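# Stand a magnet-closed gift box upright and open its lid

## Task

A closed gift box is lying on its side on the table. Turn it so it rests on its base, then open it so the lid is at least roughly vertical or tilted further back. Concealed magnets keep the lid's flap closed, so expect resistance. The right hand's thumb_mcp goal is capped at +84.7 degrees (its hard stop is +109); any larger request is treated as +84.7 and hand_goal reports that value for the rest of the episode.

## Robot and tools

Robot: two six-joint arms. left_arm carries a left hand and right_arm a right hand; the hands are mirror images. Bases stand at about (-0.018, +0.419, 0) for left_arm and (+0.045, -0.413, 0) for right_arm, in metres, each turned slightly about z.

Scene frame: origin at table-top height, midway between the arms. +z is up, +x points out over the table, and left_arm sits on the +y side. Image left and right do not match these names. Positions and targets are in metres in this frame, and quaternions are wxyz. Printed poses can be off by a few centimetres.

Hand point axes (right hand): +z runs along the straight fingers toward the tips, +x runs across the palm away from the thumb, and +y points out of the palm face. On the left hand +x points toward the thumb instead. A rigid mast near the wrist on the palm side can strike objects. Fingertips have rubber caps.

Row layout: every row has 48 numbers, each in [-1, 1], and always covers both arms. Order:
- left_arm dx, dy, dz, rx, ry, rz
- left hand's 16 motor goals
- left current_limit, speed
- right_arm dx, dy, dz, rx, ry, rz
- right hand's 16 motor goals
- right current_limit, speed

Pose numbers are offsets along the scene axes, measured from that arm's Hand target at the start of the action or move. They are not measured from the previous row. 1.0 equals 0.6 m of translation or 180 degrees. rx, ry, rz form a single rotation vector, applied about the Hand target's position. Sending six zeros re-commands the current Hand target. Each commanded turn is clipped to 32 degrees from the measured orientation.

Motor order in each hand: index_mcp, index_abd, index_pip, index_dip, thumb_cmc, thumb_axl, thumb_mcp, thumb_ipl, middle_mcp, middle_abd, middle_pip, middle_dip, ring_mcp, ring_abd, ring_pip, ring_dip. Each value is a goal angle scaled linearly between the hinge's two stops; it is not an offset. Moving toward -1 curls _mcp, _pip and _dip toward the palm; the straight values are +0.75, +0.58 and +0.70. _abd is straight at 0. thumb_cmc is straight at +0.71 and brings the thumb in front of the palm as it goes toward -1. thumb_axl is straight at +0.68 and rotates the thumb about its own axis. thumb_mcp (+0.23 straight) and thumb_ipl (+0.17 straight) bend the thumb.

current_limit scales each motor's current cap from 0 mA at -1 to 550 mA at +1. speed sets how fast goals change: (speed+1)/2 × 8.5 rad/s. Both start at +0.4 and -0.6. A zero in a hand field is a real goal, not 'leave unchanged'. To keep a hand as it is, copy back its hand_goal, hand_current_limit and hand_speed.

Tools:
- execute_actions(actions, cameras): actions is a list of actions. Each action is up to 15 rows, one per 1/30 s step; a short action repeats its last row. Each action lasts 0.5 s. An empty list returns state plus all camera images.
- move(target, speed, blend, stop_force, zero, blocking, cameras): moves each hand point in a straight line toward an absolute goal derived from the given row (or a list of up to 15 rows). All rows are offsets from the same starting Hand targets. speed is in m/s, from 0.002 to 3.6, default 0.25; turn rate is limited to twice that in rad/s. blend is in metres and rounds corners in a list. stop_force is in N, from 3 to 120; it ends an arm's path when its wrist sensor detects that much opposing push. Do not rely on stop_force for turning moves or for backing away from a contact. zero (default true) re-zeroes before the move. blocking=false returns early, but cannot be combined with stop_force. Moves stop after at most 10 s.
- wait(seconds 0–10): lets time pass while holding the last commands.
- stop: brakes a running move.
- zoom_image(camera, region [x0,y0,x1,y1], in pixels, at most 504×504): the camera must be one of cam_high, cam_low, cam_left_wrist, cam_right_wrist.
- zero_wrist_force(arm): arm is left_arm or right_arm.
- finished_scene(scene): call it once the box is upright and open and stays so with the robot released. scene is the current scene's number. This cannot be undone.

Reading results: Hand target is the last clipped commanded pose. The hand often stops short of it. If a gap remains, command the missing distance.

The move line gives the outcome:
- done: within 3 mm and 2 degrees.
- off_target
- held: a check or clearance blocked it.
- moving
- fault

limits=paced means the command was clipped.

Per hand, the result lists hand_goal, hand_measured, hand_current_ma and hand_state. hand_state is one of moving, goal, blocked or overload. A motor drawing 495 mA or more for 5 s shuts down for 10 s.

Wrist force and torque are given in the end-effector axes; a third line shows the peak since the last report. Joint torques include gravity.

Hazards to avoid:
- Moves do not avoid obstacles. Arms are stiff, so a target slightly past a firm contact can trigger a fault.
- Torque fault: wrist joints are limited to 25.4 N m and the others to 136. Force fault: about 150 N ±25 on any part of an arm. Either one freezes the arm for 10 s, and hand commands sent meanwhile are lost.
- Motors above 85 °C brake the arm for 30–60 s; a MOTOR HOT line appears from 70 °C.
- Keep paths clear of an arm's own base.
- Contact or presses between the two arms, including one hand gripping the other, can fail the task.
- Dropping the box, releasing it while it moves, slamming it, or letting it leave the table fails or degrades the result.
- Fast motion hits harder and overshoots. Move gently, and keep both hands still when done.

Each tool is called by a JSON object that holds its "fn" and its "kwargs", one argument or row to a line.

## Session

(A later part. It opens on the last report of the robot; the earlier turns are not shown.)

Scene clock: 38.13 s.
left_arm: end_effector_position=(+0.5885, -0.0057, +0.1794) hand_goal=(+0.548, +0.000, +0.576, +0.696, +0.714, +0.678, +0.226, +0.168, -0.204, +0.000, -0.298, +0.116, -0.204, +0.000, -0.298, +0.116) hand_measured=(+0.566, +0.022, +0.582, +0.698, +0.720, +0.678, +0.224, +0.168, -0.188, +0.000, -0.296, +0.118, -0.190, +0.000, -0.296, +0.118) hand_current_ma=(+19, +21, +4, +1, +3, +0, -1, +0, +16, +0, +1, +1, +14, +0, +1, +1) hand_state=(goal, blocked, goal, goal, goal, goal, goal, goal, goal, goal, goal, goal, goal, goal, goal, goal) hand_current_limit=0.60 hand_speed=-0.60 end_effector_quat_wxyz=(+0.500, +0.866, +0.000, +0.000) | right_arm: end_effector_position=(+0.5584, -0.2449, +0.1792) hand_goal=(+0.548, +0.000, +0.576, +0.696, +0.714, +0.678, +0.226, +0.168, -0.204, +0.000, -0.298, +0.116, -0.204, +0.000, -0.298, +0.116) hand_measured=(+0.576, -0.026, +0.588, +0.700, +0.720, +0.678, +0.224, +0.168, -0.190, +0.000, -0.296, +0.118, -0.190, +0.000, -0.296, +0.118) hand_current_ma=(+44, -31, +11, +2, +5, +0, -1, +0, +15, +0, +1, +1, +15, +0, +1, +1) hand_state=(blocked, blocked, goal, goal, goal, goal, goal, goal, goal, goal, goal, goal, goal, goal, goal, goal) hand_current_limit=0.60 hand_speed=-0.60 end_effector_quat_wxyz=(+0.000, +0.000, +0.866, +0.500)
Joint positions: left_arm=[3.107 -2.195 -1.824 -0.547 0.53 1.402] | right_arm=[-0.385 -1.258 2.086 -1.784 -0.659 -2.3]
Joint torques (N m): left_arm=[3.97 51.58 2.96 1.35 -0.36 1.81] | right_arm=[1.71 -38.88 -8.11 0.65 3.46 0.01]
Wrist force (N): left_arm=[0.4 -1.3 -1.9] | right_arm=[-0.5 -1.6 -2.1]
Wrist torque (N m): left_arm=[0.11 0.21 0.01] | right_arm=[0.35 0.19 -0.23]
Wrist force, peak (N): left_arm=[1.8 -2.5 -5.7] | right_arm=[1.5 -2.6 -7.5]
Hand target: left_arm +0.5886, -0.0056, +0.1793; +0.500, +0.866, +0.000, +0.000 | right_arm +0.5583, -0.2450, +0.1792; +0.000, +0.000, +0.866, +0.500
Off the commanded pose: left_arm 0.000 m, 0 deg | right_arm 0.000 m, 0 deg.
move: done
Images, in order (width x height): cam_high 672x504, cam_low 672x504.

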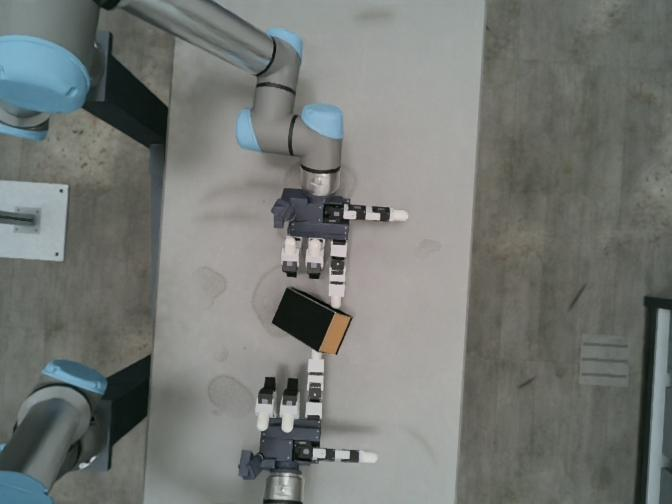

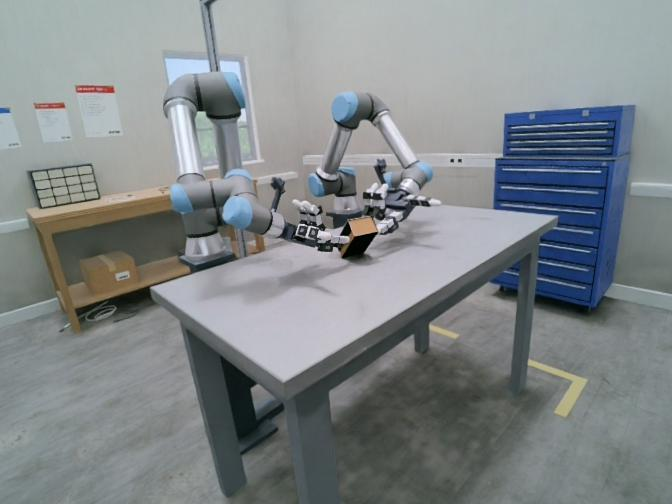

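{"fn": "move", "kwargs": {
  "target": [
    [0.03258,-0.01083,-0.034,0,0,0,0.548,0,0.576,0.696,0.714,0.678,0.226,0.168,-0.205,0,-0.299,0.116,-0.205,0,-0.299,0.116,0.6,-0.6,0.03292,-0.00983,-0.034,0,0,0,0.548,0,0.576,0.696,0.714,0.678,0.226,0.168,-0.205,0,-0.299,0.116,-0.205,0,-0.299,0.116,0.6,-0.6],
    [0.0558,-0.01817,-0.07583,0,0,0,0.548,0,0.576,0.696,0.714,0.678,0.226,0.168,-0.205,0,-0.299,0.116,-0.205,0,-0.299,0.116,0.6,-0.6,0.05613,-0.01717,-0.07583,0,0,0,0.548,0,0.576,0.696,0.714,0.678,0.226,0.168,-0.205,0,-0.299,0.116,-0.205,0,-0.299,0.116,0.6,-0.6],
    [0.06788,-0.02197,-0.122,0,0,0,0.548,0,0.576,0.696,0.714,0.678,0.226,0.168,-0.205,0,-0.299,0.116,-0.205,0,-0.299,0.116,0.6,-0.6,0.06822,-0.02097,-0.122,0,0,0,0.548,0,0.576,0.696,0.714,0.678,0.226,0.168,-0.205,0,-0.299,0.116,-0.205,0,-0.299,0.116,0.6,-0.6]
  ],
  "speed": [0.06, 0.06, 0.03],
  "blend": 0.01,
  "cameras": ["all"]
}}

{"fn": "zoom_image", "kwargs": {
  "camera": "cam_low",
  "region": [280, 190, 400, 290]
}}

{"fn": "zoom_image", "kwargs": {
  "camera": "cam_high",
  "region": [250, 260, 370, 380]
}}

{"fn": "zoom_image", "kwargs": {
  "camera": "cam_right_wrist",
  "region": [220, 120, 420, 280]
}}

{"fn": "zoom_image", "kwargs": {
  "camera": "cam_left_wrist",
  "region": [200, 100, 400, 260]
}}

Scene clock: 41.10 s.
left_arm: end_effector_position=(+0.6294, -0.0188, +0.1061) hand_goal=(+0.548, +0.000, +0.576, +0.696, +0.714, +0.678, +0.226, +0.168, -0.204, +0.000, -0.298, +0.116, -0.204, +0.000, -0.298, +0.116) hand_measured=(+0.474, +0.078, +0.608, +0.714, +0.720, +0.678, +0.224, +0.168, -0.188, +0.000, -0.296, +0.118, -0.190, +0.000, -0.296, +0.118) hand_current_ma=(-173, +139, +44, +17, +3, +0, -1, +0, +16, +0, +1, +1, +14, +0, +1, +1) hand_state=(blocked, blocked, blocked, goal, goal, goal, goal, goal, goal, goal, goal, goal, goal, goal, goal, goal) hand_current_limit=0.60 hand_speed=-0.60 end_effector_quat_wxyz=(+0.500, +0.866, +0.000, +0.000) | right_arm: end_effector_position=(+0.5993, -0.2576, +0.1060) hand_goal=(+0.548, +0.000, +0.576, +0.696, +0.714, +0.678, +0.226, +0.168, -0.204, +0.000, -0.298, +0.116, -0.204, +0.000, -0.298, +0.116) hand_measured=(+0.460, -0.096, +0.612, +0.714, +0.720, +0.678, +0.224, +0.168, -0.190, +0.000, -0.296, +0.118, -0.190, +0.000, -0.296, +0.118) hand_current_ma=(-248, -209, +60, +19, +5, +0, -1, +0, +15, +0, +1, +1, +15, +0, +1, +1) hand_state=(blocked, blocked, blocked, goal, goal, goal, goal, goal, goal, goal, goal, goal, goal, goal, goal, goal) hand_current_limit=0.60 hand_speed=-0.60 end_effector_quat_wxyz=(+0.000, +0.000, +0.866, +0.500)
Joint positions: left_arm=[3.092 -2.403 -1.686 -0.451 0.532 1.373] | right_arm=[-0.375 -1.033 2.003 -1.937 -0.653 -2.287]
Joint torques (N m): left_arm=[-21.8 47.99 -4.31 -1.37 1.9 -1.02] | right_arm=[15.77 -38.8 -6.85 0.95 2.52 3.58]
Wrist force (N): left_arm=[4.0 6.6 -13.9] | right_arm=[3.4 6.7 -15.4]
Wrist torque (N m): left_arm=[0.84 0.91 0.24] | right_arm=[1.12 0.31 -0.30]
Wrist force, peak (N): left_arm=[2.5 10.6 -19.7] | right_arm=[4.4 10.4 -20.8]
Hand target: left_arm +0.6293, -0.0188, +0.1061; +0.500, +0.866, +0.000, +0.000 | right_arm +0.5993, -0.2575, +0.1060; +0.000, +0.000, +0.866, +0.500
Off the commanded pose: left_arm 0.000 m, 0 deg | right_arm 0.000 m, 0 deg.
move: done

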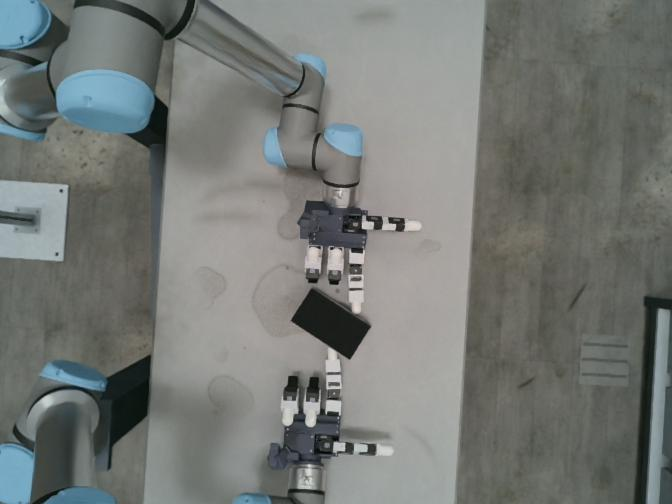

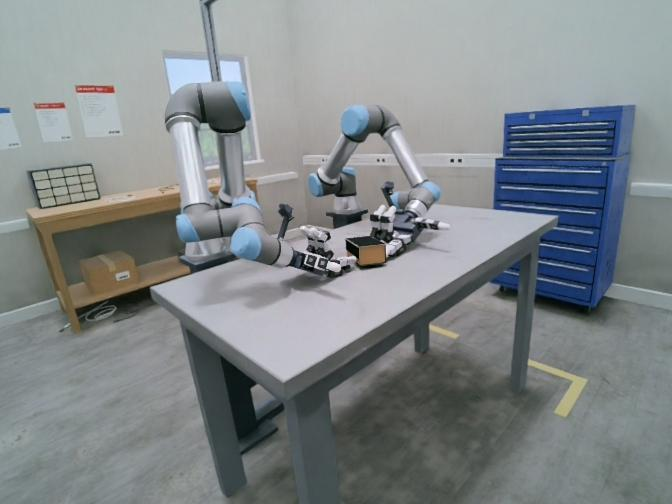

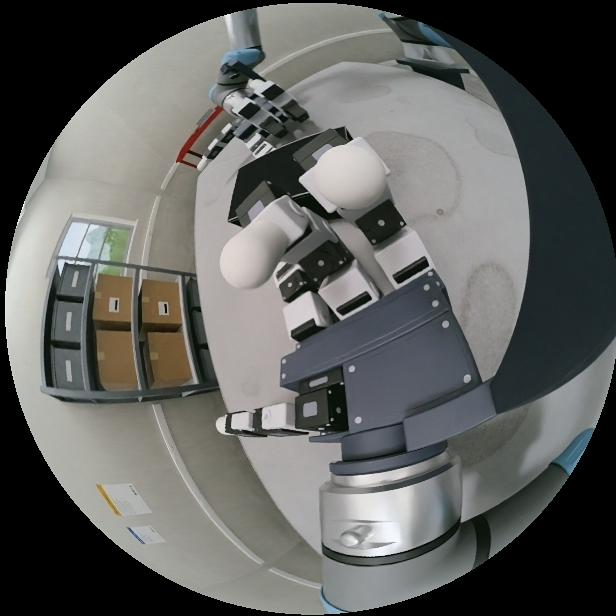

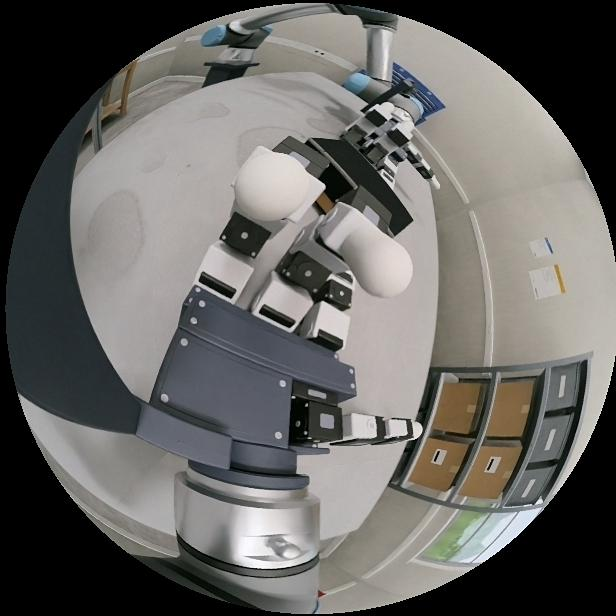

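Scaled by 4.200.

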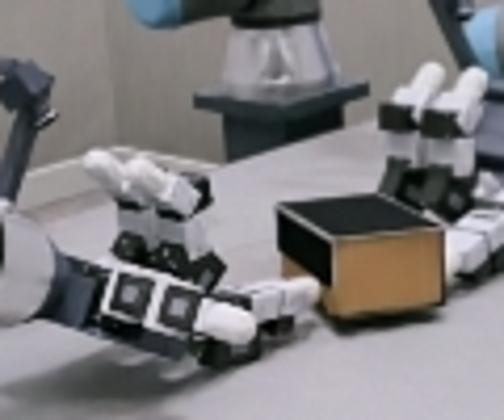

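Scaled by 4.200.

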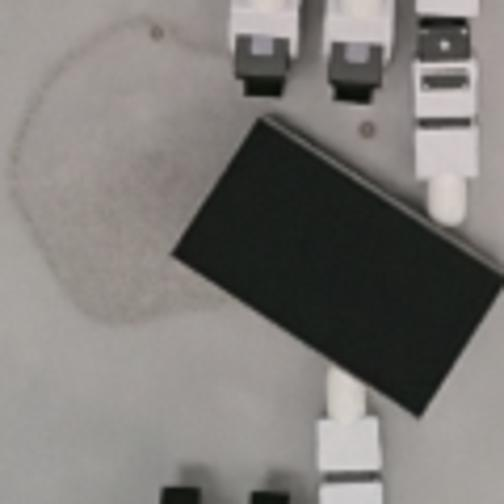

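Scaled by 2.520 from the camera's 616x616 image, which has a finer 880x880 frame.

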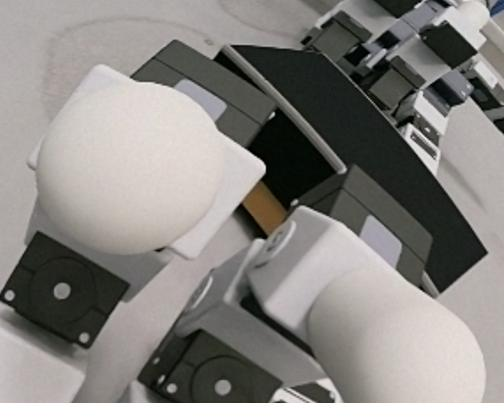

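Scaled by 2.520 from the camera's 616x616 image, which has a finer 880x880 frame.

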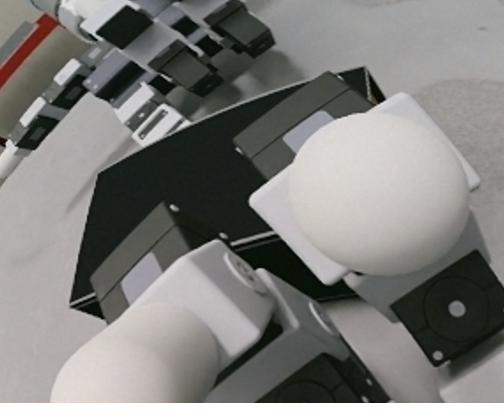

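{"fn": "zoom_image", "kwargs": {
  "camera": "cam_low",
  "region": [325, 225, 395, 280]
}}

Scaled by 7.200.

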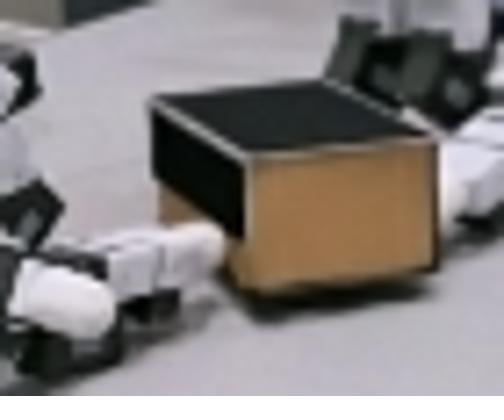

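{"fn": "move", "kwargs": {
  "target": [0.0005,-0.045,0.0243,0.0833,0,0,0.548,0,0.576,0.696,0.714,0.678,0.226,0.168,-0.205,0,-0.299,0.116,-0.205,0,-0.299,0.116,0.6,-0.6,-0.0005,0.0455,0.0245,-0.0833,0,0,0.548,0,0.576,0.696,0.714,0.678,0.226,0.168,-0.205,0,-0.299,0.116,-0.205,0,-0.299,0.116,0.6,-0.6],
  "speed": 0.08,
  "cameras": ["cam_high", "cam_low"]
}}

{"fn": "zoom_image", "kwargs": {
  "camera": "cam_low",
  "region": [325, 225, 395, 280]
}}

{"fn": "zoom_image", "kwargs": {
  "camera": "cam_high",
  "region": [270, 270, 390, 370]
}}

Scene clock: 44.90 s.
left_arm: end_effector_position=(+0.6296, -0.0459, +0.1209) hand_goal=(+0.548, +0.000, +0.576, +0.696, +0.714, +0.678, +0.226, +0.168, -0.204, +0.000, -0.298, +0.116, -0.204, +0.000, -0.298, +0.116) hand_measured=(+0.538, +0.078, +0.566, +0.682, +0.720, +0.678, +0.224, +0.168, -0.188, +0.000, -0.296, +0.118, -0.190, +0.000, -0.296, +0.118) hand_current_ma=(-7, +138, -7, -13, +3, +0, -1, +0, +16, +0, +1, +1, +14, +0, +1, +1) hand_state=(goal, blocked, goal, goal, goal, goal, goal, goal, goal, goal, goal, goal, goal, goal, goal, goal) hand_current_limit=0.60 hand_speed=-0.60 end_effector_quat_wxyz=(+0.383, +0.924, +0.000, +0.000) | right_arm: end_effector_position=(+0.5989, -0.2301, +0.1208) hand_goal=(+0.548, +0.000, +0.576, +0.696, +0.714, +0.678, +0.226, +0.168, -0.204, +0.000, -0.298, +0.116, -0.204, +0.000, -0.298, +0.116) hand_measured=(+0.548, -0.096, +0.570, +0.684, +0.720, +0.678, +0.224, +0.168, -0.190, +0.000, -0.296, +0.118, -0.190, +0.000, -0.296, +0.118) hand_current_ma=(+0, -206, -4, -11, +5, +0, -1, +0, +15, +0, +1, +1, +15, +0, +1, +1) hand_state=(goal, blocked, goal, goal, goal, goal, goal, goal, goal, goal, goal, goal, goal, goal, goal, goal) hand_current_limit=0.60 hand_speed=-0.60 end_effector_quat_wxyz=(+0.000, +0.000, +0.924, +0.383)
Joint positions: left_arm=[3.022 -2.29 -1.631 -0.622 0.8 1.333] | right_arm=[-0.292 -1.166 2.035 -2.129 -0.837 -2.019]
Joint torques (N m): left_arm=[-0.99 30.19 -0.75 2.59 -5.29 2] | right_arm=[-5.79 -20.84 -5.64 0.74 5.68 -2.99]
Wrist force (N): left_arm=[3.2 -6.3 -15.8] | right_arm=[2.6 -6.1 -16.0]
Wrist torque (N m): left_arm=[0.92 0.90 -0.01] | right_arm=[1.13 0.27 0.07]
Wrist force, peak (N): left_arm=[3.2 -6.5 -15.9] | right_arm=[2.6 -6.1 -16.0]
Hand target: left_arm +0.6296, -0.0458, +0.1207; +0.383, +0.924, +0.000, +0.000 | right_arm +0.5990, -0.2302, +0.1207; +0.000, +0.000, +0.924, +0.383
Off the commanded pose: left_arm 0.000 m, 0 deg | right_arm 0.000 m, 0 deg.
move: done
Images, in order (width x height): cam_high 672x504, cam_low 672x504.

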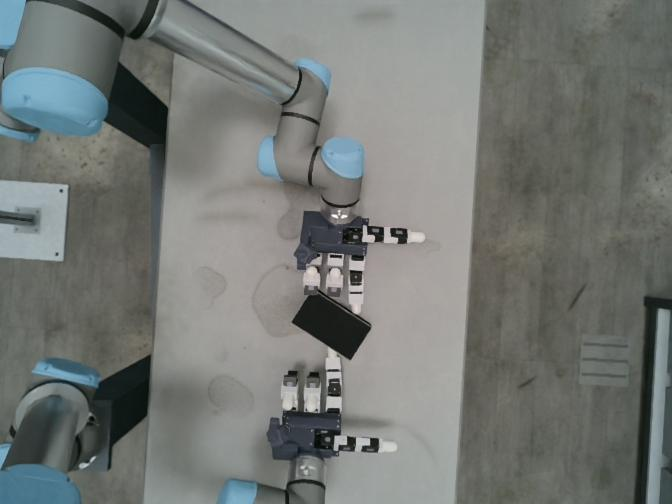

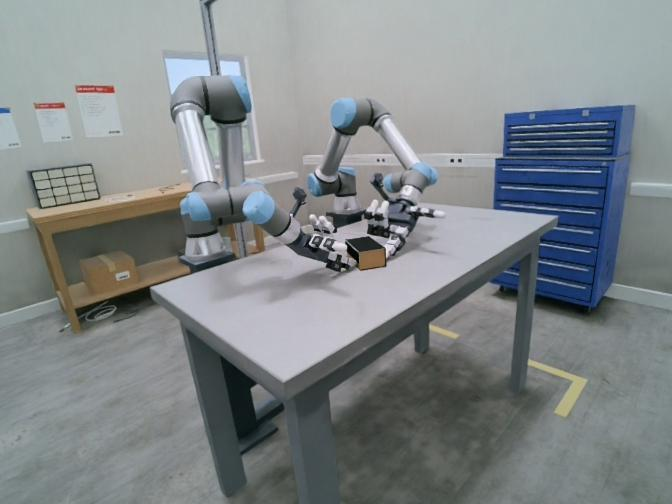

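Scaled by 7.200.

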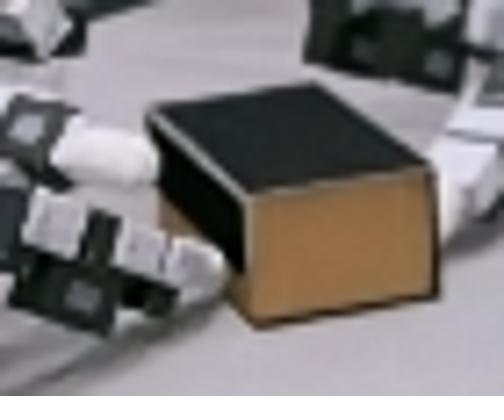

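Scaled by 4.200.

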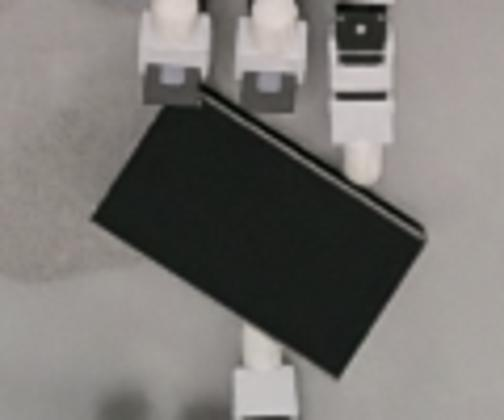

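{"fn": "move", "kwargs": {
  "target": [0,0,0,0,0,0,0.548,0,0.576,0.696,0.714,0.678,0.226,0.168,-0.205,0,-0.299,0.116,-0.205,0,-0.299,0.116,0.6,-0.6,-0.0472,0.0278,0,0,0,-0.1583,0.548,0,0.576,0.696,0.714,0.678,0.226,0.168,-0.205,0,-0.299,0.116,-0.205,0,-0.299,0.116,0.6,-0.6],
  "speed": 0.2,
  "cameras": ["all"]
}}

{"fn": "zoom_image", "kwargs": {
  "camera": "cam_high",
  "region": [270, 270, 390, 390]
}}

{"fn": "zoom_image", "kwargs": {
  "camera": "cam_low",
  "region": [325, 220, 405, 285]
}}

{"fn": "zoom_image", "kwargs": {
  "camera": "cam_right_wrist",
  "region": [200, 110, 420, 280]
}}

Scene clock: 54.73 s.
left_arm: end_effector_position=(+0.6296, -0.0457, +0.1207) hand_goal=(+0.548, +0.000, +0.576, +0.696, +0.714, +0.678, +0.226, +0.168, -0.204, +0.000, -0.298, +0.116, -0.204, +0.000, -0.298, +0.116) hand_measured=(+0.538, +0.092, +0.564, +0.682, +0.720, +0.678, +0.224, +0.168, -0.188, +0.000, -0.296, +0.118, -0.190, +0.000, -0.296, +0.118) hand_current_ma=(-7, +182, -9, -14, +3, +0, -1, +0, +16, +0, +1, +1, +14, +0, +1, +1) hand_state=(goal, blocked, goal, goal, goal, goal, goal, goal, goal, goal, goal, goal, goal, goal, goal, goal) hand_current_limit=0.60 hand_speed=-0.60 end_effector_quat_wxyz=(+0.383, +0.924, +0.000, +0.000) | right_arm: end_effector_position=(+0.5706, -0.2135, +0.1206) hand_goal=(+0.548, +0.000, +0.576, +0.696, +0.714, +0.678, +0.226, +0.168, -0.204, +0.000, -0.298, +0.116, -0.204, +0.000, -0.298, +0.116) hand_measured=(+0.550, -0.078, +0.568, +0.680, +0.720, +0.678, +0.224, +0.168, -0.190, +0.000, -0.296, +0.118, -0.190, +0.000, -0.296, +0.118) hand_current_ma=(+1, -152, -6, -17, +5, +0, -1, +0, +15, +0, +1, +1, +15, +0, +1, +1) hand_state=(goal, blocked, goal, goal, goal, goal, goal, goal, goal, goal, goal, goal, goal, goal, goal, goal) hand_current_limit=0.60 hand_speed=-0.60 end_effector_quat_wxyz=(+0.094, +0.227, +0.896, +0.371)
Joint positions: left_arm=[3.022 -2.29 -1.631 -0.622 0.8 1.333] | right_arm=[-0.267 -1.259 2.441 -2.944 -0.804 -1.3]
Joint torques (N m): left_arm=[-0.73 33.3 0.66 1.31 -1.83 1.24] | right_arm=[-10.23 -30.53 -9.27 -4.43 4.81 2.52]
Wrist force (N): left_arm=[4.5 -2.7 -8.6] | right_arm=[1.1 -4.8 -11.7]
Wrist torque (N m): left_arm=[0.47 0.79 0.10] | right_arm=[0.82 0.14 -0.01]
Wrist force, peak (N): left_arm=[3.7 -6.2 -15.6] | right_arm=[-0.7 -8.8 -21.3]
Hand target: left_arm +0.6296, -0.0458, +0.1207; +0.383, +0.924, +0.000, +0.000 | right_arm +0.5707, -0.2136, +0.1207; +0.094, +0.227, +0.896, +0.371
Off the commanded pose: left_arm 0.000 m, 0 deg | right_arm 0.000 m, 0 deg.
move: done

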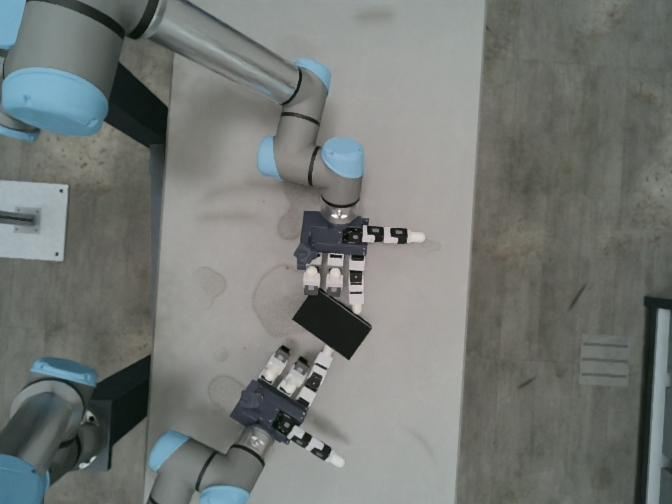

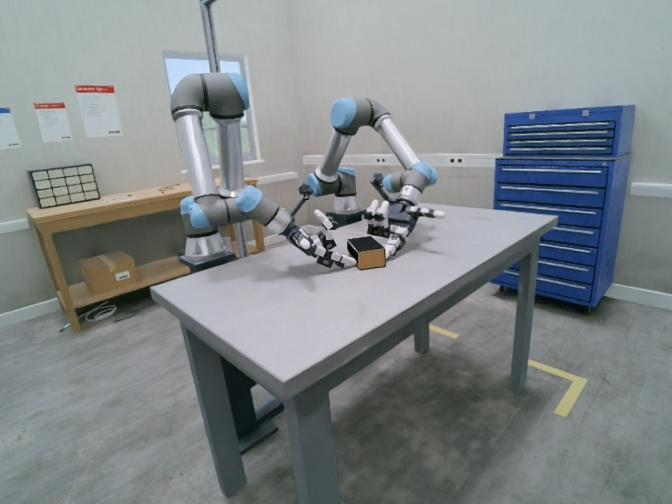

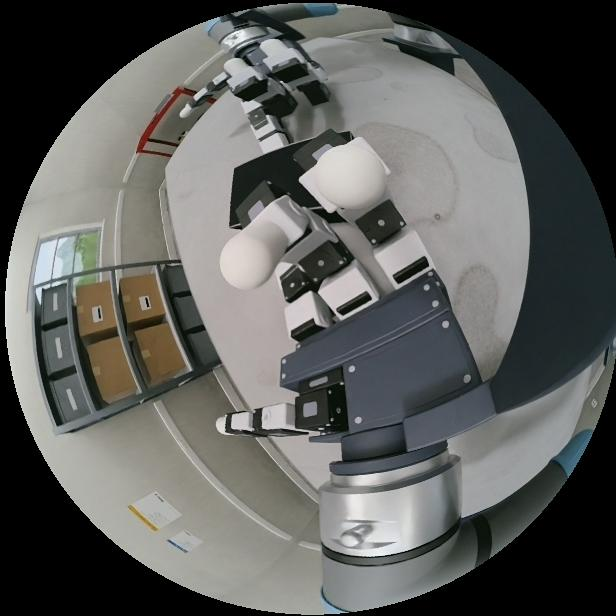

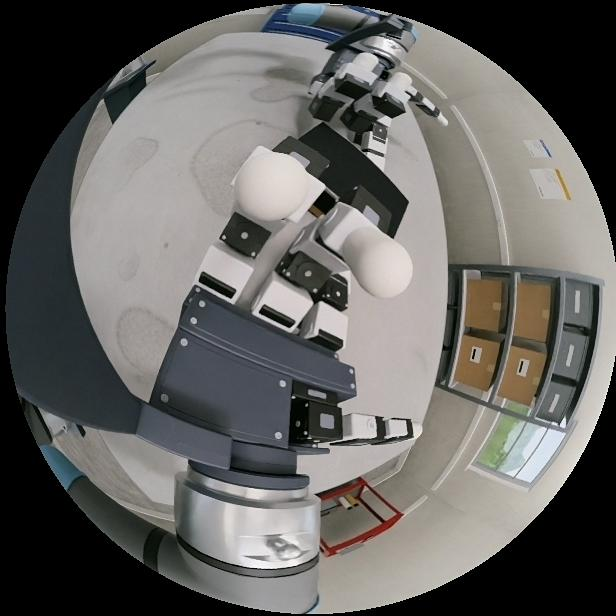

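Scaled by 4.200.

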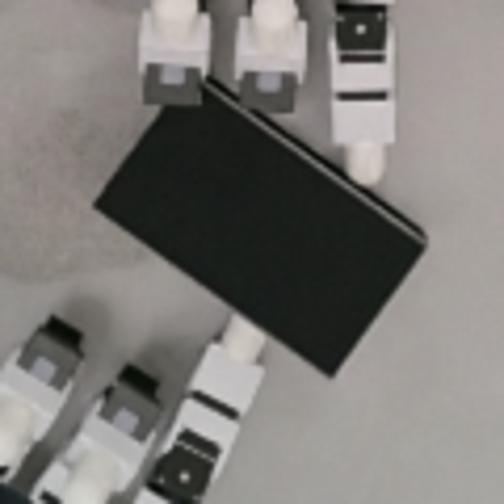

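Scaled by 6.300.

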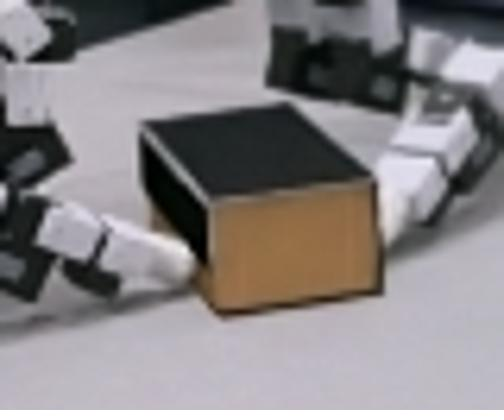

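Scaled by 2.291 from the camera's 616x616 image, which has a finer 880x880 frame.

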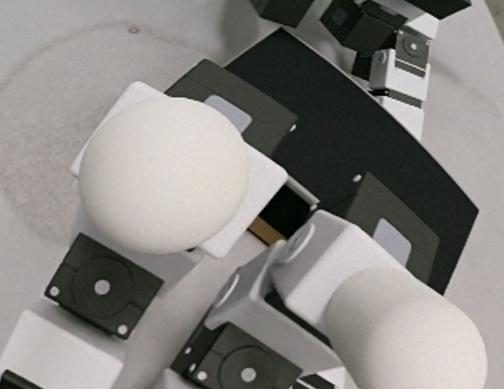

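{"fn": "move", "kwargs": {
  "target": [
    [0,0,0,0,0,0,0.548,0,0.576,0.696,0.714,0.678,0.226,0.168,-0.205,0,-0.299,0.116,-0.205,0,-0.299,0.116,0.6,-0.6,-0.0183,0.0187,0,0,0,-0.0556,0.548,0,0.576,0.696,0.714,0.678,0.226,0.168,0.98,0,-0.299,0.116,0.98,0,-0.299,0.116,0.6,-0.6],
    [0,0,0,0,0,0,0.548,0,0.576,0.696,0.714,0.678,0.226,0.168,-0.205,0,-0.299,0.116,-0.205,0,-0.299,0.116,0.6,-0.6,-0.0183,0.0187,0,0,0,-0.0556,0.548,0,0.576,0.696,0.714,0.678,0.226,0.168,0.98,0,0.0219,0.4203,0.98,0,0.0219,0.4203,0.6,-0.6]
  ],
  "speed": 0.15,
  "cameras": ["all"]
}}

{"fn": "zoom_image", "kwargs": {
  "camera": "cam_high",
  "region": [270, 270, 390, 390]
}}

{"fn": "zoom_image", "kwargs": {
  "camera": "cam_low",
  "region": [325, 220, 405, 285]
}}

{"fn": "zoom_image", "kwargs": {
  "camera": "cam_right_wrist",
  "region": [200, 110, 420, 280]
}}

Scene clock: 58.40 s.
left_arm: end_effector_position=(+0.6296, -0.0457, +0.1207) hand_goal=(+0.548, +0.000, +0.576, +0.696, +0.714, +0.678, +0.226, +0.168, -0.204, +0.000, -0.298, +0.116, -0.204, +0.000, -0.298, +0.116) hand_measured=(+0.538, +0.108, +0.564, +0.682, +0.720, +0.678, +0.224, +0.168, -0.188, +0.000, -0.296, +0.118, -0.190, +0.000, -0.296, +0.118) hand_current_ma=(-8, +232, -9, -14, +3, +0, -1, +0, +16, +0, +1, +1, +14, +0, +1, +1) hand_state=(goal, blocked, goal, goal, goal, goal, goal, goal, goal, goal, goal, goal, goal, goal, goal, goal) hand_current_limit=0.60 hand_speed=-0.60 end_effector_quat_wxyz=(+0.383, +0.924, +0.000, +0.000) | right_arm: end_effector_position=(+0.5597, -0.2023, +0.1208) hand_goal=(+0.548, +0.000, +0.576, +0.696, +0.714, +0.678, +0.226, +0.168, +0.980, +0.000, +0.022, +0.420, +0.980, +0.000, +0.022, +0.420) hand_measured=(+0.554, -0.030, +0.566, +0.682, +0.720, +0.678, +0.224, +0.168, +0.922, +0.000, -0.070, +0.418, +0.936, -0.002, -0.104, +0.340) hand_current_ma=(+4, -36, -8, -16, +5, +0, -1, +0, -131, +0, -240, -1, -84, +0, -377, -199) hand_state=(goal, blocked, goal, goal, goal, goal, goal, goal, blocked, goal, blocked, goal, blocked, goal, blocked, blocked) hand_current_limit=0.60 hand_speed=-0.60 end_effector_quat_wxyz=(+0.126, +0.304, +0.872, +0.361)
Joint positions: left_arm=[3.022 -2.29 -1.631 -0.622 0.8 1.333] | right_arm=[-0.201 -1.229 2.537 -3.278 -0.875 -0.989]
Joint torques (N m): left_arm=[-3.68 38.83 2.34 2.35 -3.41 -0.14] | right_arm=[-9.7 -24.59 -12.48 -0.35 -1.96 2.86]
Wrist force (N): left_arm=[5.4 -1.0 -4.9] | right_arm=[0.7 3.1 -18.9]
Wrist torque (N m): left_arm=[0.23 0.80 0.16] | right_arm=[0.91 0.84 -0.02]
Wrist force, peak (N): left_arm=[4.2 -5.1 -12.8] | right_arm=[-0.8 -1.1 -23.1]
Hand target: left_arm +0.6296, -0.0458, +0.1207; +0.383, +0.924, +0.000, +0.000 | right_arm +0.5597, -0.2023, +0.1207; +0.126, +0.304, +0.872, +0.361
Off the commanded pose: left_arm 0.000 m, 0 deg | right_arm 0.000 m, 0 deg.
move: done

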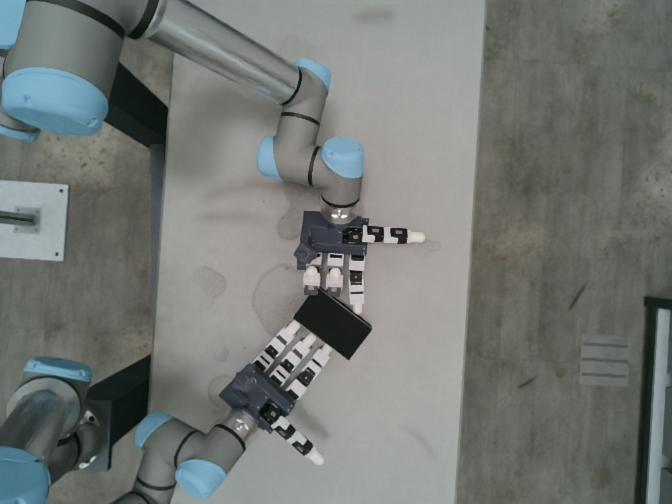

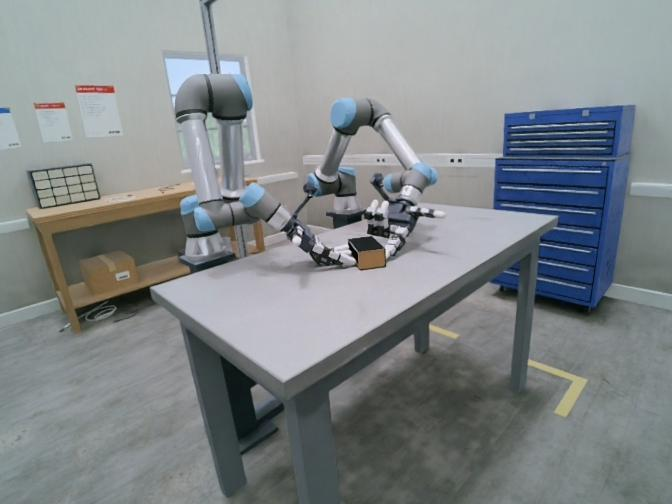

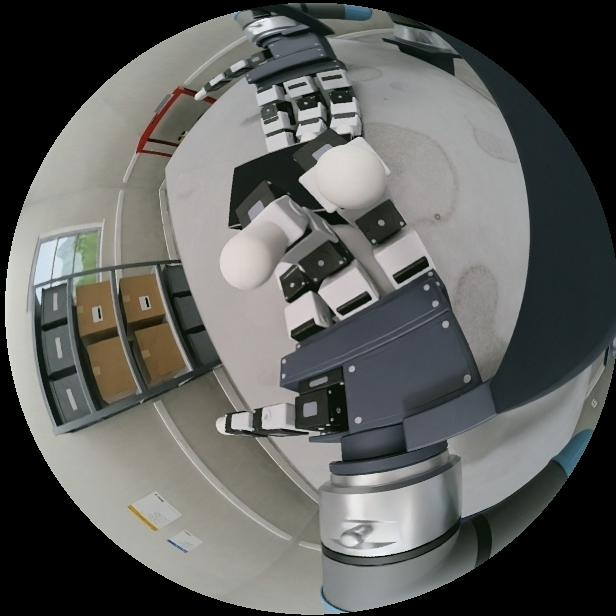

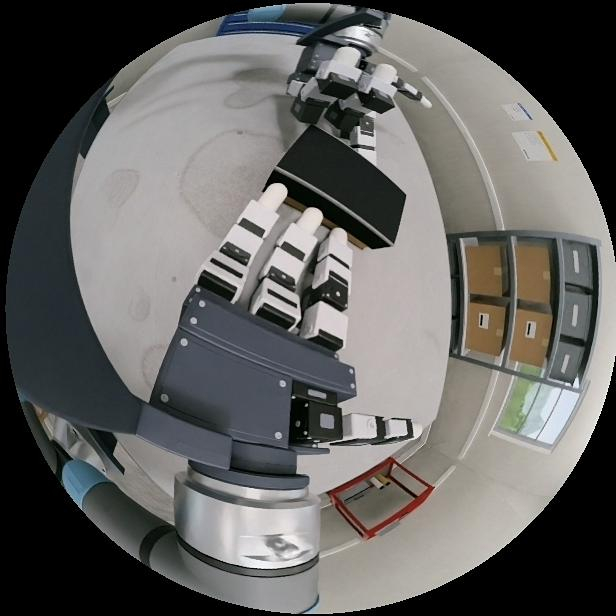

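Scaled by 4.200.

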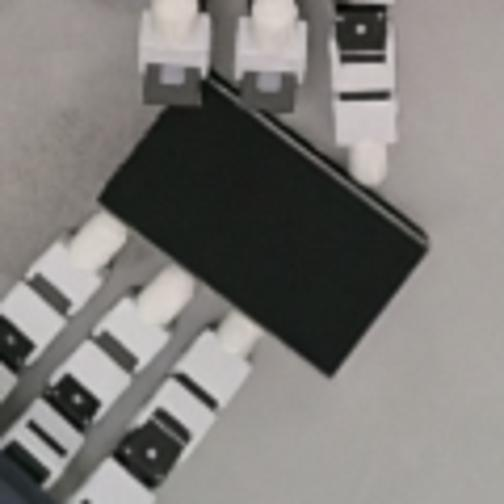

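Scaled by 6.300.

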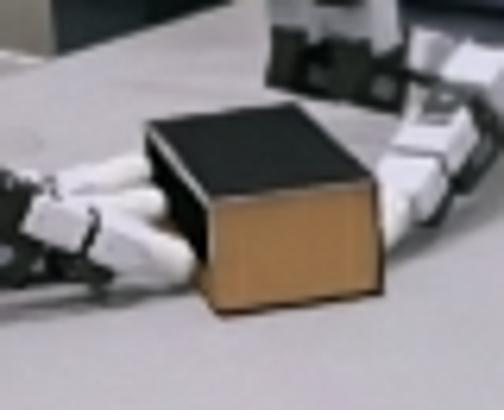

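Scaled by 2.291 from the camera's 616x616 image, which has a finer 880x880 frame.

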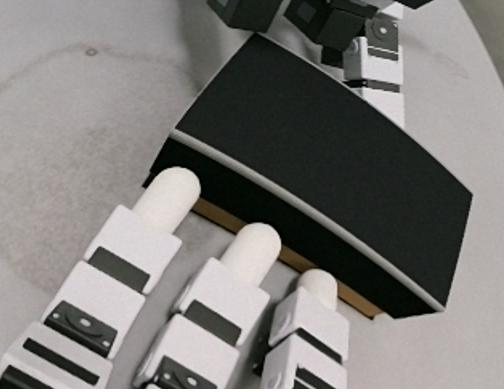

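{"fn": "move", "kwargs": {
  "target": [
    [0.034,0.1347,0,0,0,0,0.548,0,0.576,0.696,0.714,0.678,0.226,0.168,-0.205,0,-0.299,0.116,-0.205,0,-0.299,0.116,0.6,-0.6,0.1055,-0.127,0,0,0,0.2139,0.548,0,0.576,0.696,0.714,0.678,0.226,0.168,0.9,0,-0.299,0.116,0.9,0,-0.299,0.116,0.6,-0.6],
    [0.034,0.1347,0,0,0,0,0.548,0,0.576,0.696,0.714,0.678,0.226,0.168,0.548,0,0.576,0.696,0.548,0,0.576,0.696,0.6,-0.6,0.1055,-0.127,0,0,0,0.2139,0.548,0,0.576,0.696,0.714,0.678,0.226,0.168,0.548,0,0.576,0.696,0.548,0,0.576,0.696,0.6,-0.6]
  ],
  "speed": 0.2,
  "cameras": ["cam_high", "cam_low", "cam_right_wrist"]
}}

{"fn": "zoom_image", "kwargs": {
  "camera": "cam_high",
  "region": [270, 230, 410, 400]
}}

{"fn": "zoom_image", "kwargs": {
  "camera": "cam_right_wrist",
  "region": [200, 90, 420, 280]
}}

Scene clock: 65.07 s.
left_arm: end_effector_position=(+0.6500, +0.0351, +0.1207) hand_goal=(+0.548, +0.000, +0.576, +0.696, +0.714, +0.678, +0.226, +0.168, +0.548, +0.000, +0.576, +0.696, +0.548, +0.000, +0.576, +0.696) hand_measured=(+0.554, +0.002, +0.576, +0.694, +0.720, +0.678, +0.224, +0.168, +0.554, +0.000, +0.576, +0.694, +0.554, +0.000, +0.576, +0.694) hand_current_ma=(+3, +1, +0, -1, +3, +0, -1, +0, +4, +0, +0, -1, +4, +0, +0, -1) hand_state=(goal, goal, goal, goal, goal, goal, goal, goal, goal, goal, goal, goal, goal, goal, goal, goal) hand_current_limit=0.60 hand_speed=-0.60 end_effector_quat_wxyz=(+0.383, +0.924, +0.000, +0.000) | right_arm: end_effector_position=(+0.6230, -0.2785, +0.1207) hand_goal=(+0.548, +0.000, +0.576, +0.696, +0.714, +0.678, +0.226, +0.168, +0.548, +0.000, +0.576, +0.696, +0.548, +0.000, +0.576, +0.696) hand_measured=(+0.554, -0.004, +0.576, +0.694, +0.720, +0.678, +0.224, +0.168, +0.566, +0.000, +0.576, +0.694, +0.566, -0.004, +0.576, +0.694) hand_current_ma=(+5, -1, +0, -1, +5, +0, -1, +0, +23, +0, +0, -1, +23, -1, +0, -1) hand_state=(goal, goal, goal, goal, goal, goal, goal, goal, goal, goal, goal, goal, goal, goal, goal, goal) hand_current_limit=0.60 hand_speed=-0.60 end_effector_quat_wxyz=(+0.000, +0.000, +0.924, +0.383)
Joint positions: left_arm=[3.148 -2.259 -1.649 -0.759 0.786 1.509] | right_arm=[-0.361 -1.121 1.939 -2.021 -0.86 -2.106]
Joint torques (N m): left_arm=[-12.01 35.59 25.81 4.35 -0.5 0.94] | right_arm=[11.39 -42.63 -24.6 -0.1 3.18 -2.92]
Wrist force (N): left_arm=[-0.5 -0.1 0.4] | right_arm=[-0.7 -0.3 -0.3]
Wrist torque (N m): left_arm=[-0.02 0.07 -0.08] | right_arm=[0.15 0.10 -0.23]
Wrist force, peak (N): left_arm=[5.6 -1.1 -5.1] | right_arm=[1.1 3.5 -18.7]
Hand target: left_arm +0.6500, +0.0351, +0.1207; +0.383, +0.924, +0.000, +0.000 | right_arm +0.6230, -0.2785, +0.1207; +0.000, +0.000, +0.924, +0.383
Off the commanded pose: left_arm 0.000 m, 0 deg | right_arm 0.000 m, 0 deg.
move: done
Images, in order (width x height): cam_high 672x504, cam_low 672x504, cam_right_wrist 616x616.

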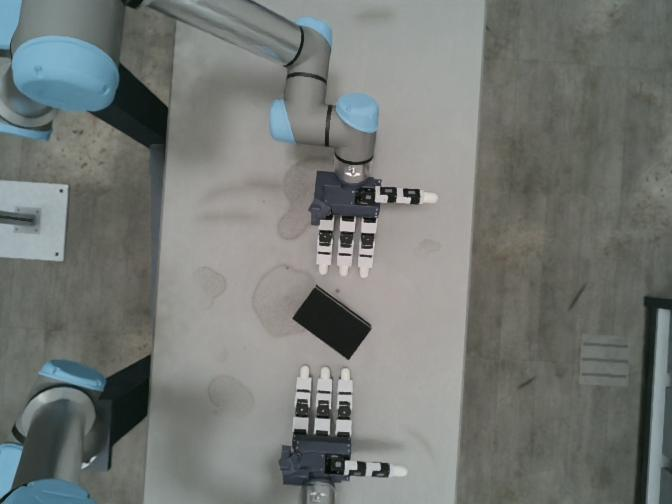

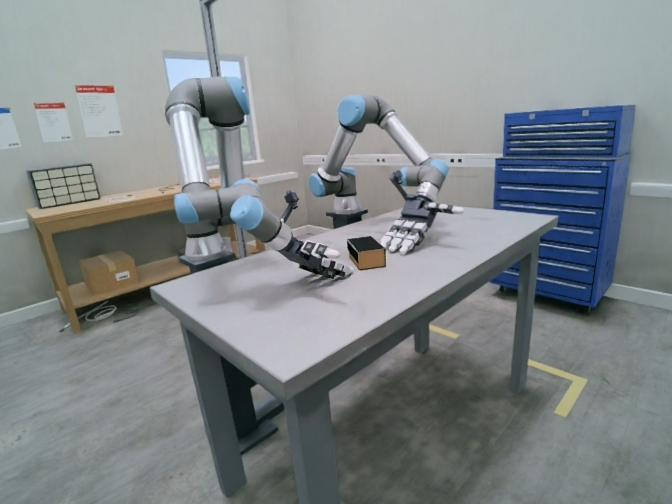

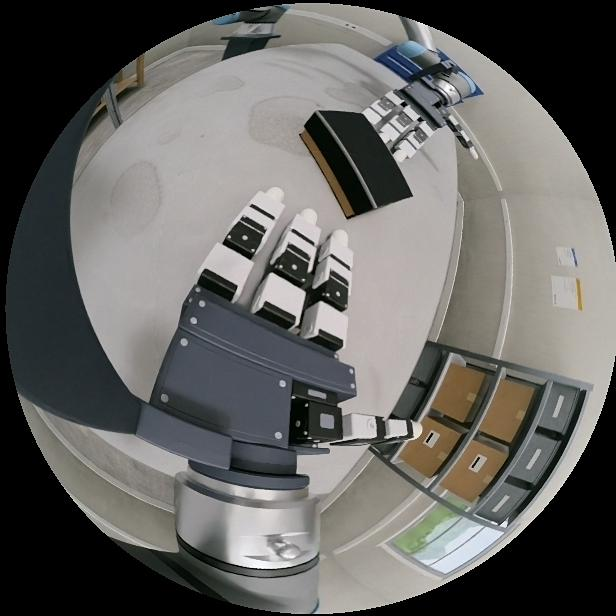

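Scaled by 2.965.

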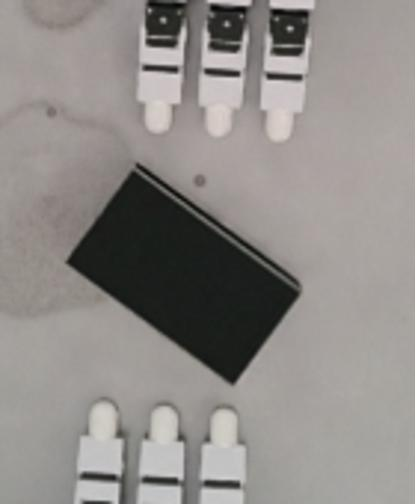

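Scaled by 2.291 from the camera's 616x616 image, which has a finer 880x880 frame.

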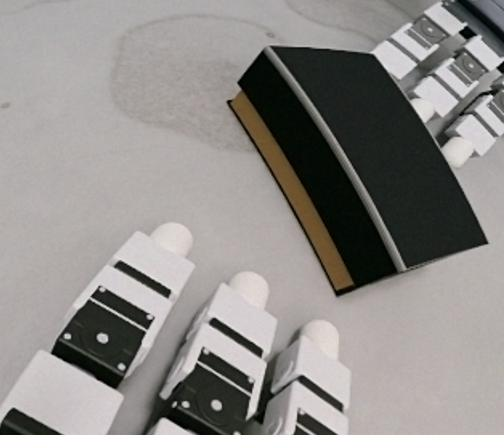

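{"fn": "move", "kwargs": {
  "target": [0,-0.0942,0,0,0,0,0.548,0,0.576,0.696,0.714,0.678,0.226,0.168,0.548,0,0.576,0.696,0.548,0,0.576,0.696,0.6,-0.6,-0.0133,0.1,0,0,0,0,0.548,0,0.576,0.696,0.714,0.678,0.226,0.168,0.548,0,0.576,0.696,0.548,0,0.576,0.696,0.6,-0.6],
  "speed": 0.06,
  "cameras": ["cam_high", "cam_low", "cam_right_wrist"]
}}

{"fn": "zoom_image", "kwargs": {
  "camera": "cam_high",
  "region": [270, 230, 410, 400]
}}

{"fn": "zoom_image", "kwargs": {
  "camera": "cam_right_wrist",
  "region": [200, 90, 420, 280]
}}

Scene clock: 67.10 s.
left_arm: end_effector_position=(+0.6500, -0.0215, +0.1207) hand_goal=(+0.548, +0.000, +0.576, +0.696, +0.714, +0.678, +0.226, +0.168, +0.548, +0.000, +0.576, +0.696, +0.548, +0.000, +0.576, +0.696) hand_measured=(+0.554, +0.002, +0.576, +0.694, +0.720, +0.678, +0.224, +0.168, +0.554, +0.000, +0.576, +0.694, +0.568, -0.004, +0.586, +0.698) hand_current_ma=(+3, +1, +0, -1, +3, +0, -1, +0, +4, +0, +0, -1, +24, -1, +7, +1) hand_state=(goal, goal, goal, goal, goal, goal, goal, goal, goal, goal, goal, goal, blocked, goal, goal, goal) hand_current_limit=0.60 hand_speed=-0.60 end_effector_quat_wxyz=(+0.383, +0.924, +0.000, +0.000) | right_arm: end_effector_position=(+0.6150, -0.2185, +0.1207) hand_goal=(+0.548, +0.000, +0.576, +0.696, +0.714, +0.678, +0.226, +0.168, +0.548, +0.000, +0.576, +0.696, +0.548, +0.000, +0.576, +0.696) hand_measured=(+0.568, +0.004, +0.582, +0.698, +0.720, +0.678, +0.224, +0.168, +0.566, +0.000, +0.576, +0.694, +0.566, -0.004, +0.576, +0.694) hand_current_ma=(+25, +2, +4, +1, +5, +0, -1, +0, +21, +0, +0, -1, +21, -1, +0, -1) hand_state=(goal, goal, goal, goal, goal, goal, goal, goal, goal, goal, goal, goal, goal, goal, goal, goal) hand_current_limit=0.60 hand_speed=-0.60 end_effector_quat_wxyz=(+0.000, +0.000, +0.924, +0.383)
Joint positions: left_arm=[3.063 -2.302 -1.595 -0.687 0.794 1.39] | right_arm=[-0.261 -1.135 1.994 -2.145 -0.828 -1.979]
Joint torques (N m): left_arm=[12.89 57.58 4.3 1.37 -3.56 0.01] | right_arm=[-13.86 -26.34 -24.11 -2.57 -1.86 -2.46]
Wrist force (N): left_arm=[-0.5 -0.4 0.0] | right_arm=[-0.7 -0.2 -0.2]
Wrist torque (N m): left_arm=[-0.02 0.06 -0.07] | right_arm=[0.13 0.11 -0.12]
Wrist force, peak (N): left_arm=[-3.7 -2.8 -4.3] | right_arm=[-2.8 -2.0 -6.5]
Hand target: left_arm +0.6500, -0.0215, +0.1207; +0.383, +0.924, +0.000, +0.000 | right_arm +0.6150, -0.2185, +0.1207; +0.000, +0.000, +0.924, +0.383
Off the commanded pose: left_arm 0.000 m, 0 deg | right_arm 0.000 m, 0 deg.
move: done
Images, in order (width x height): cam_high 672x504, cam_low 672x504, cam_right_wrist 616x616.

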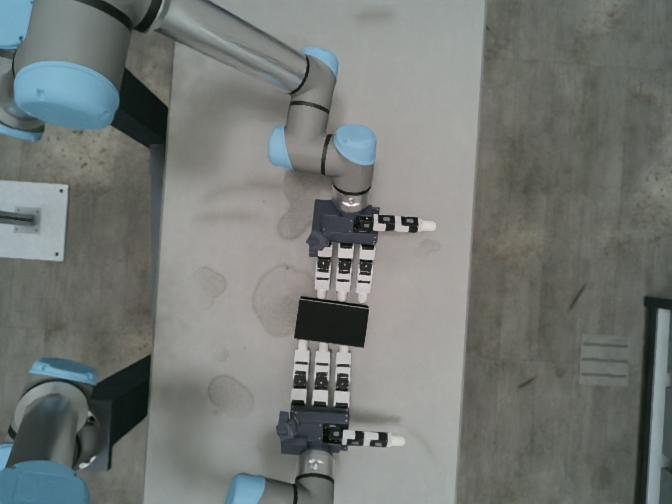

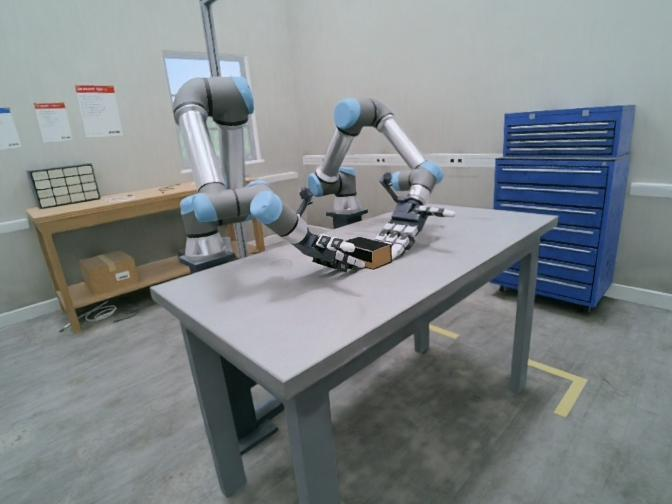

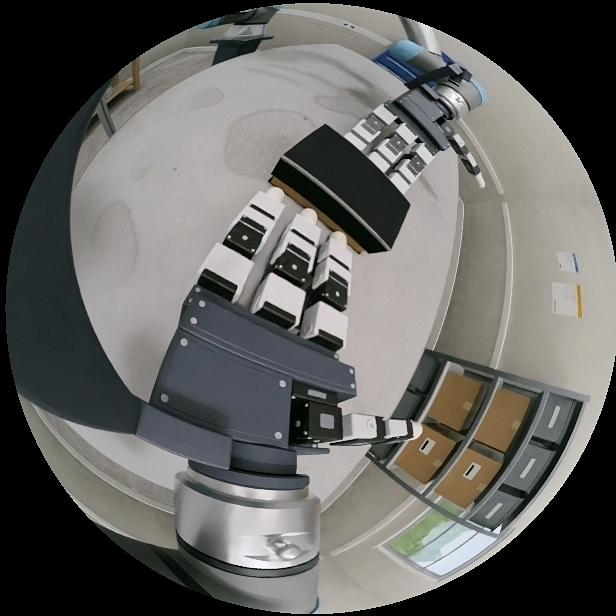

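Scaled by 2.965.

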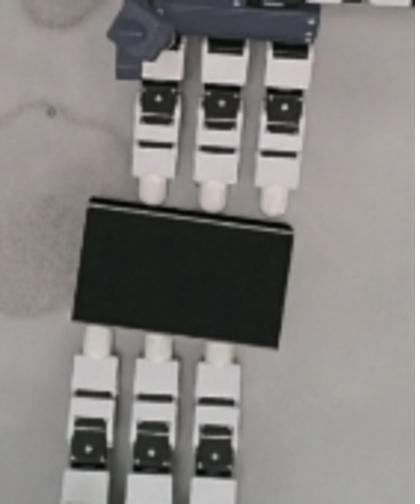

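Scaled by 2.291 from the camera's 616x616 image, which has a finer 880x880 frame.

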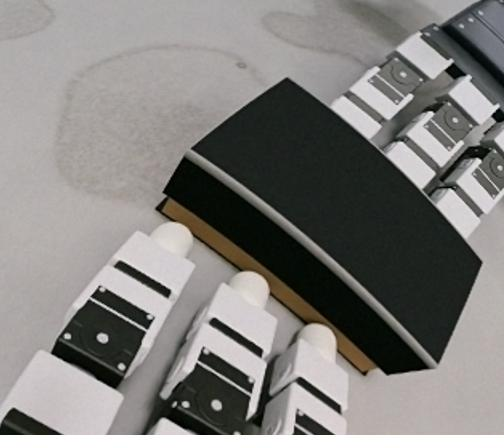

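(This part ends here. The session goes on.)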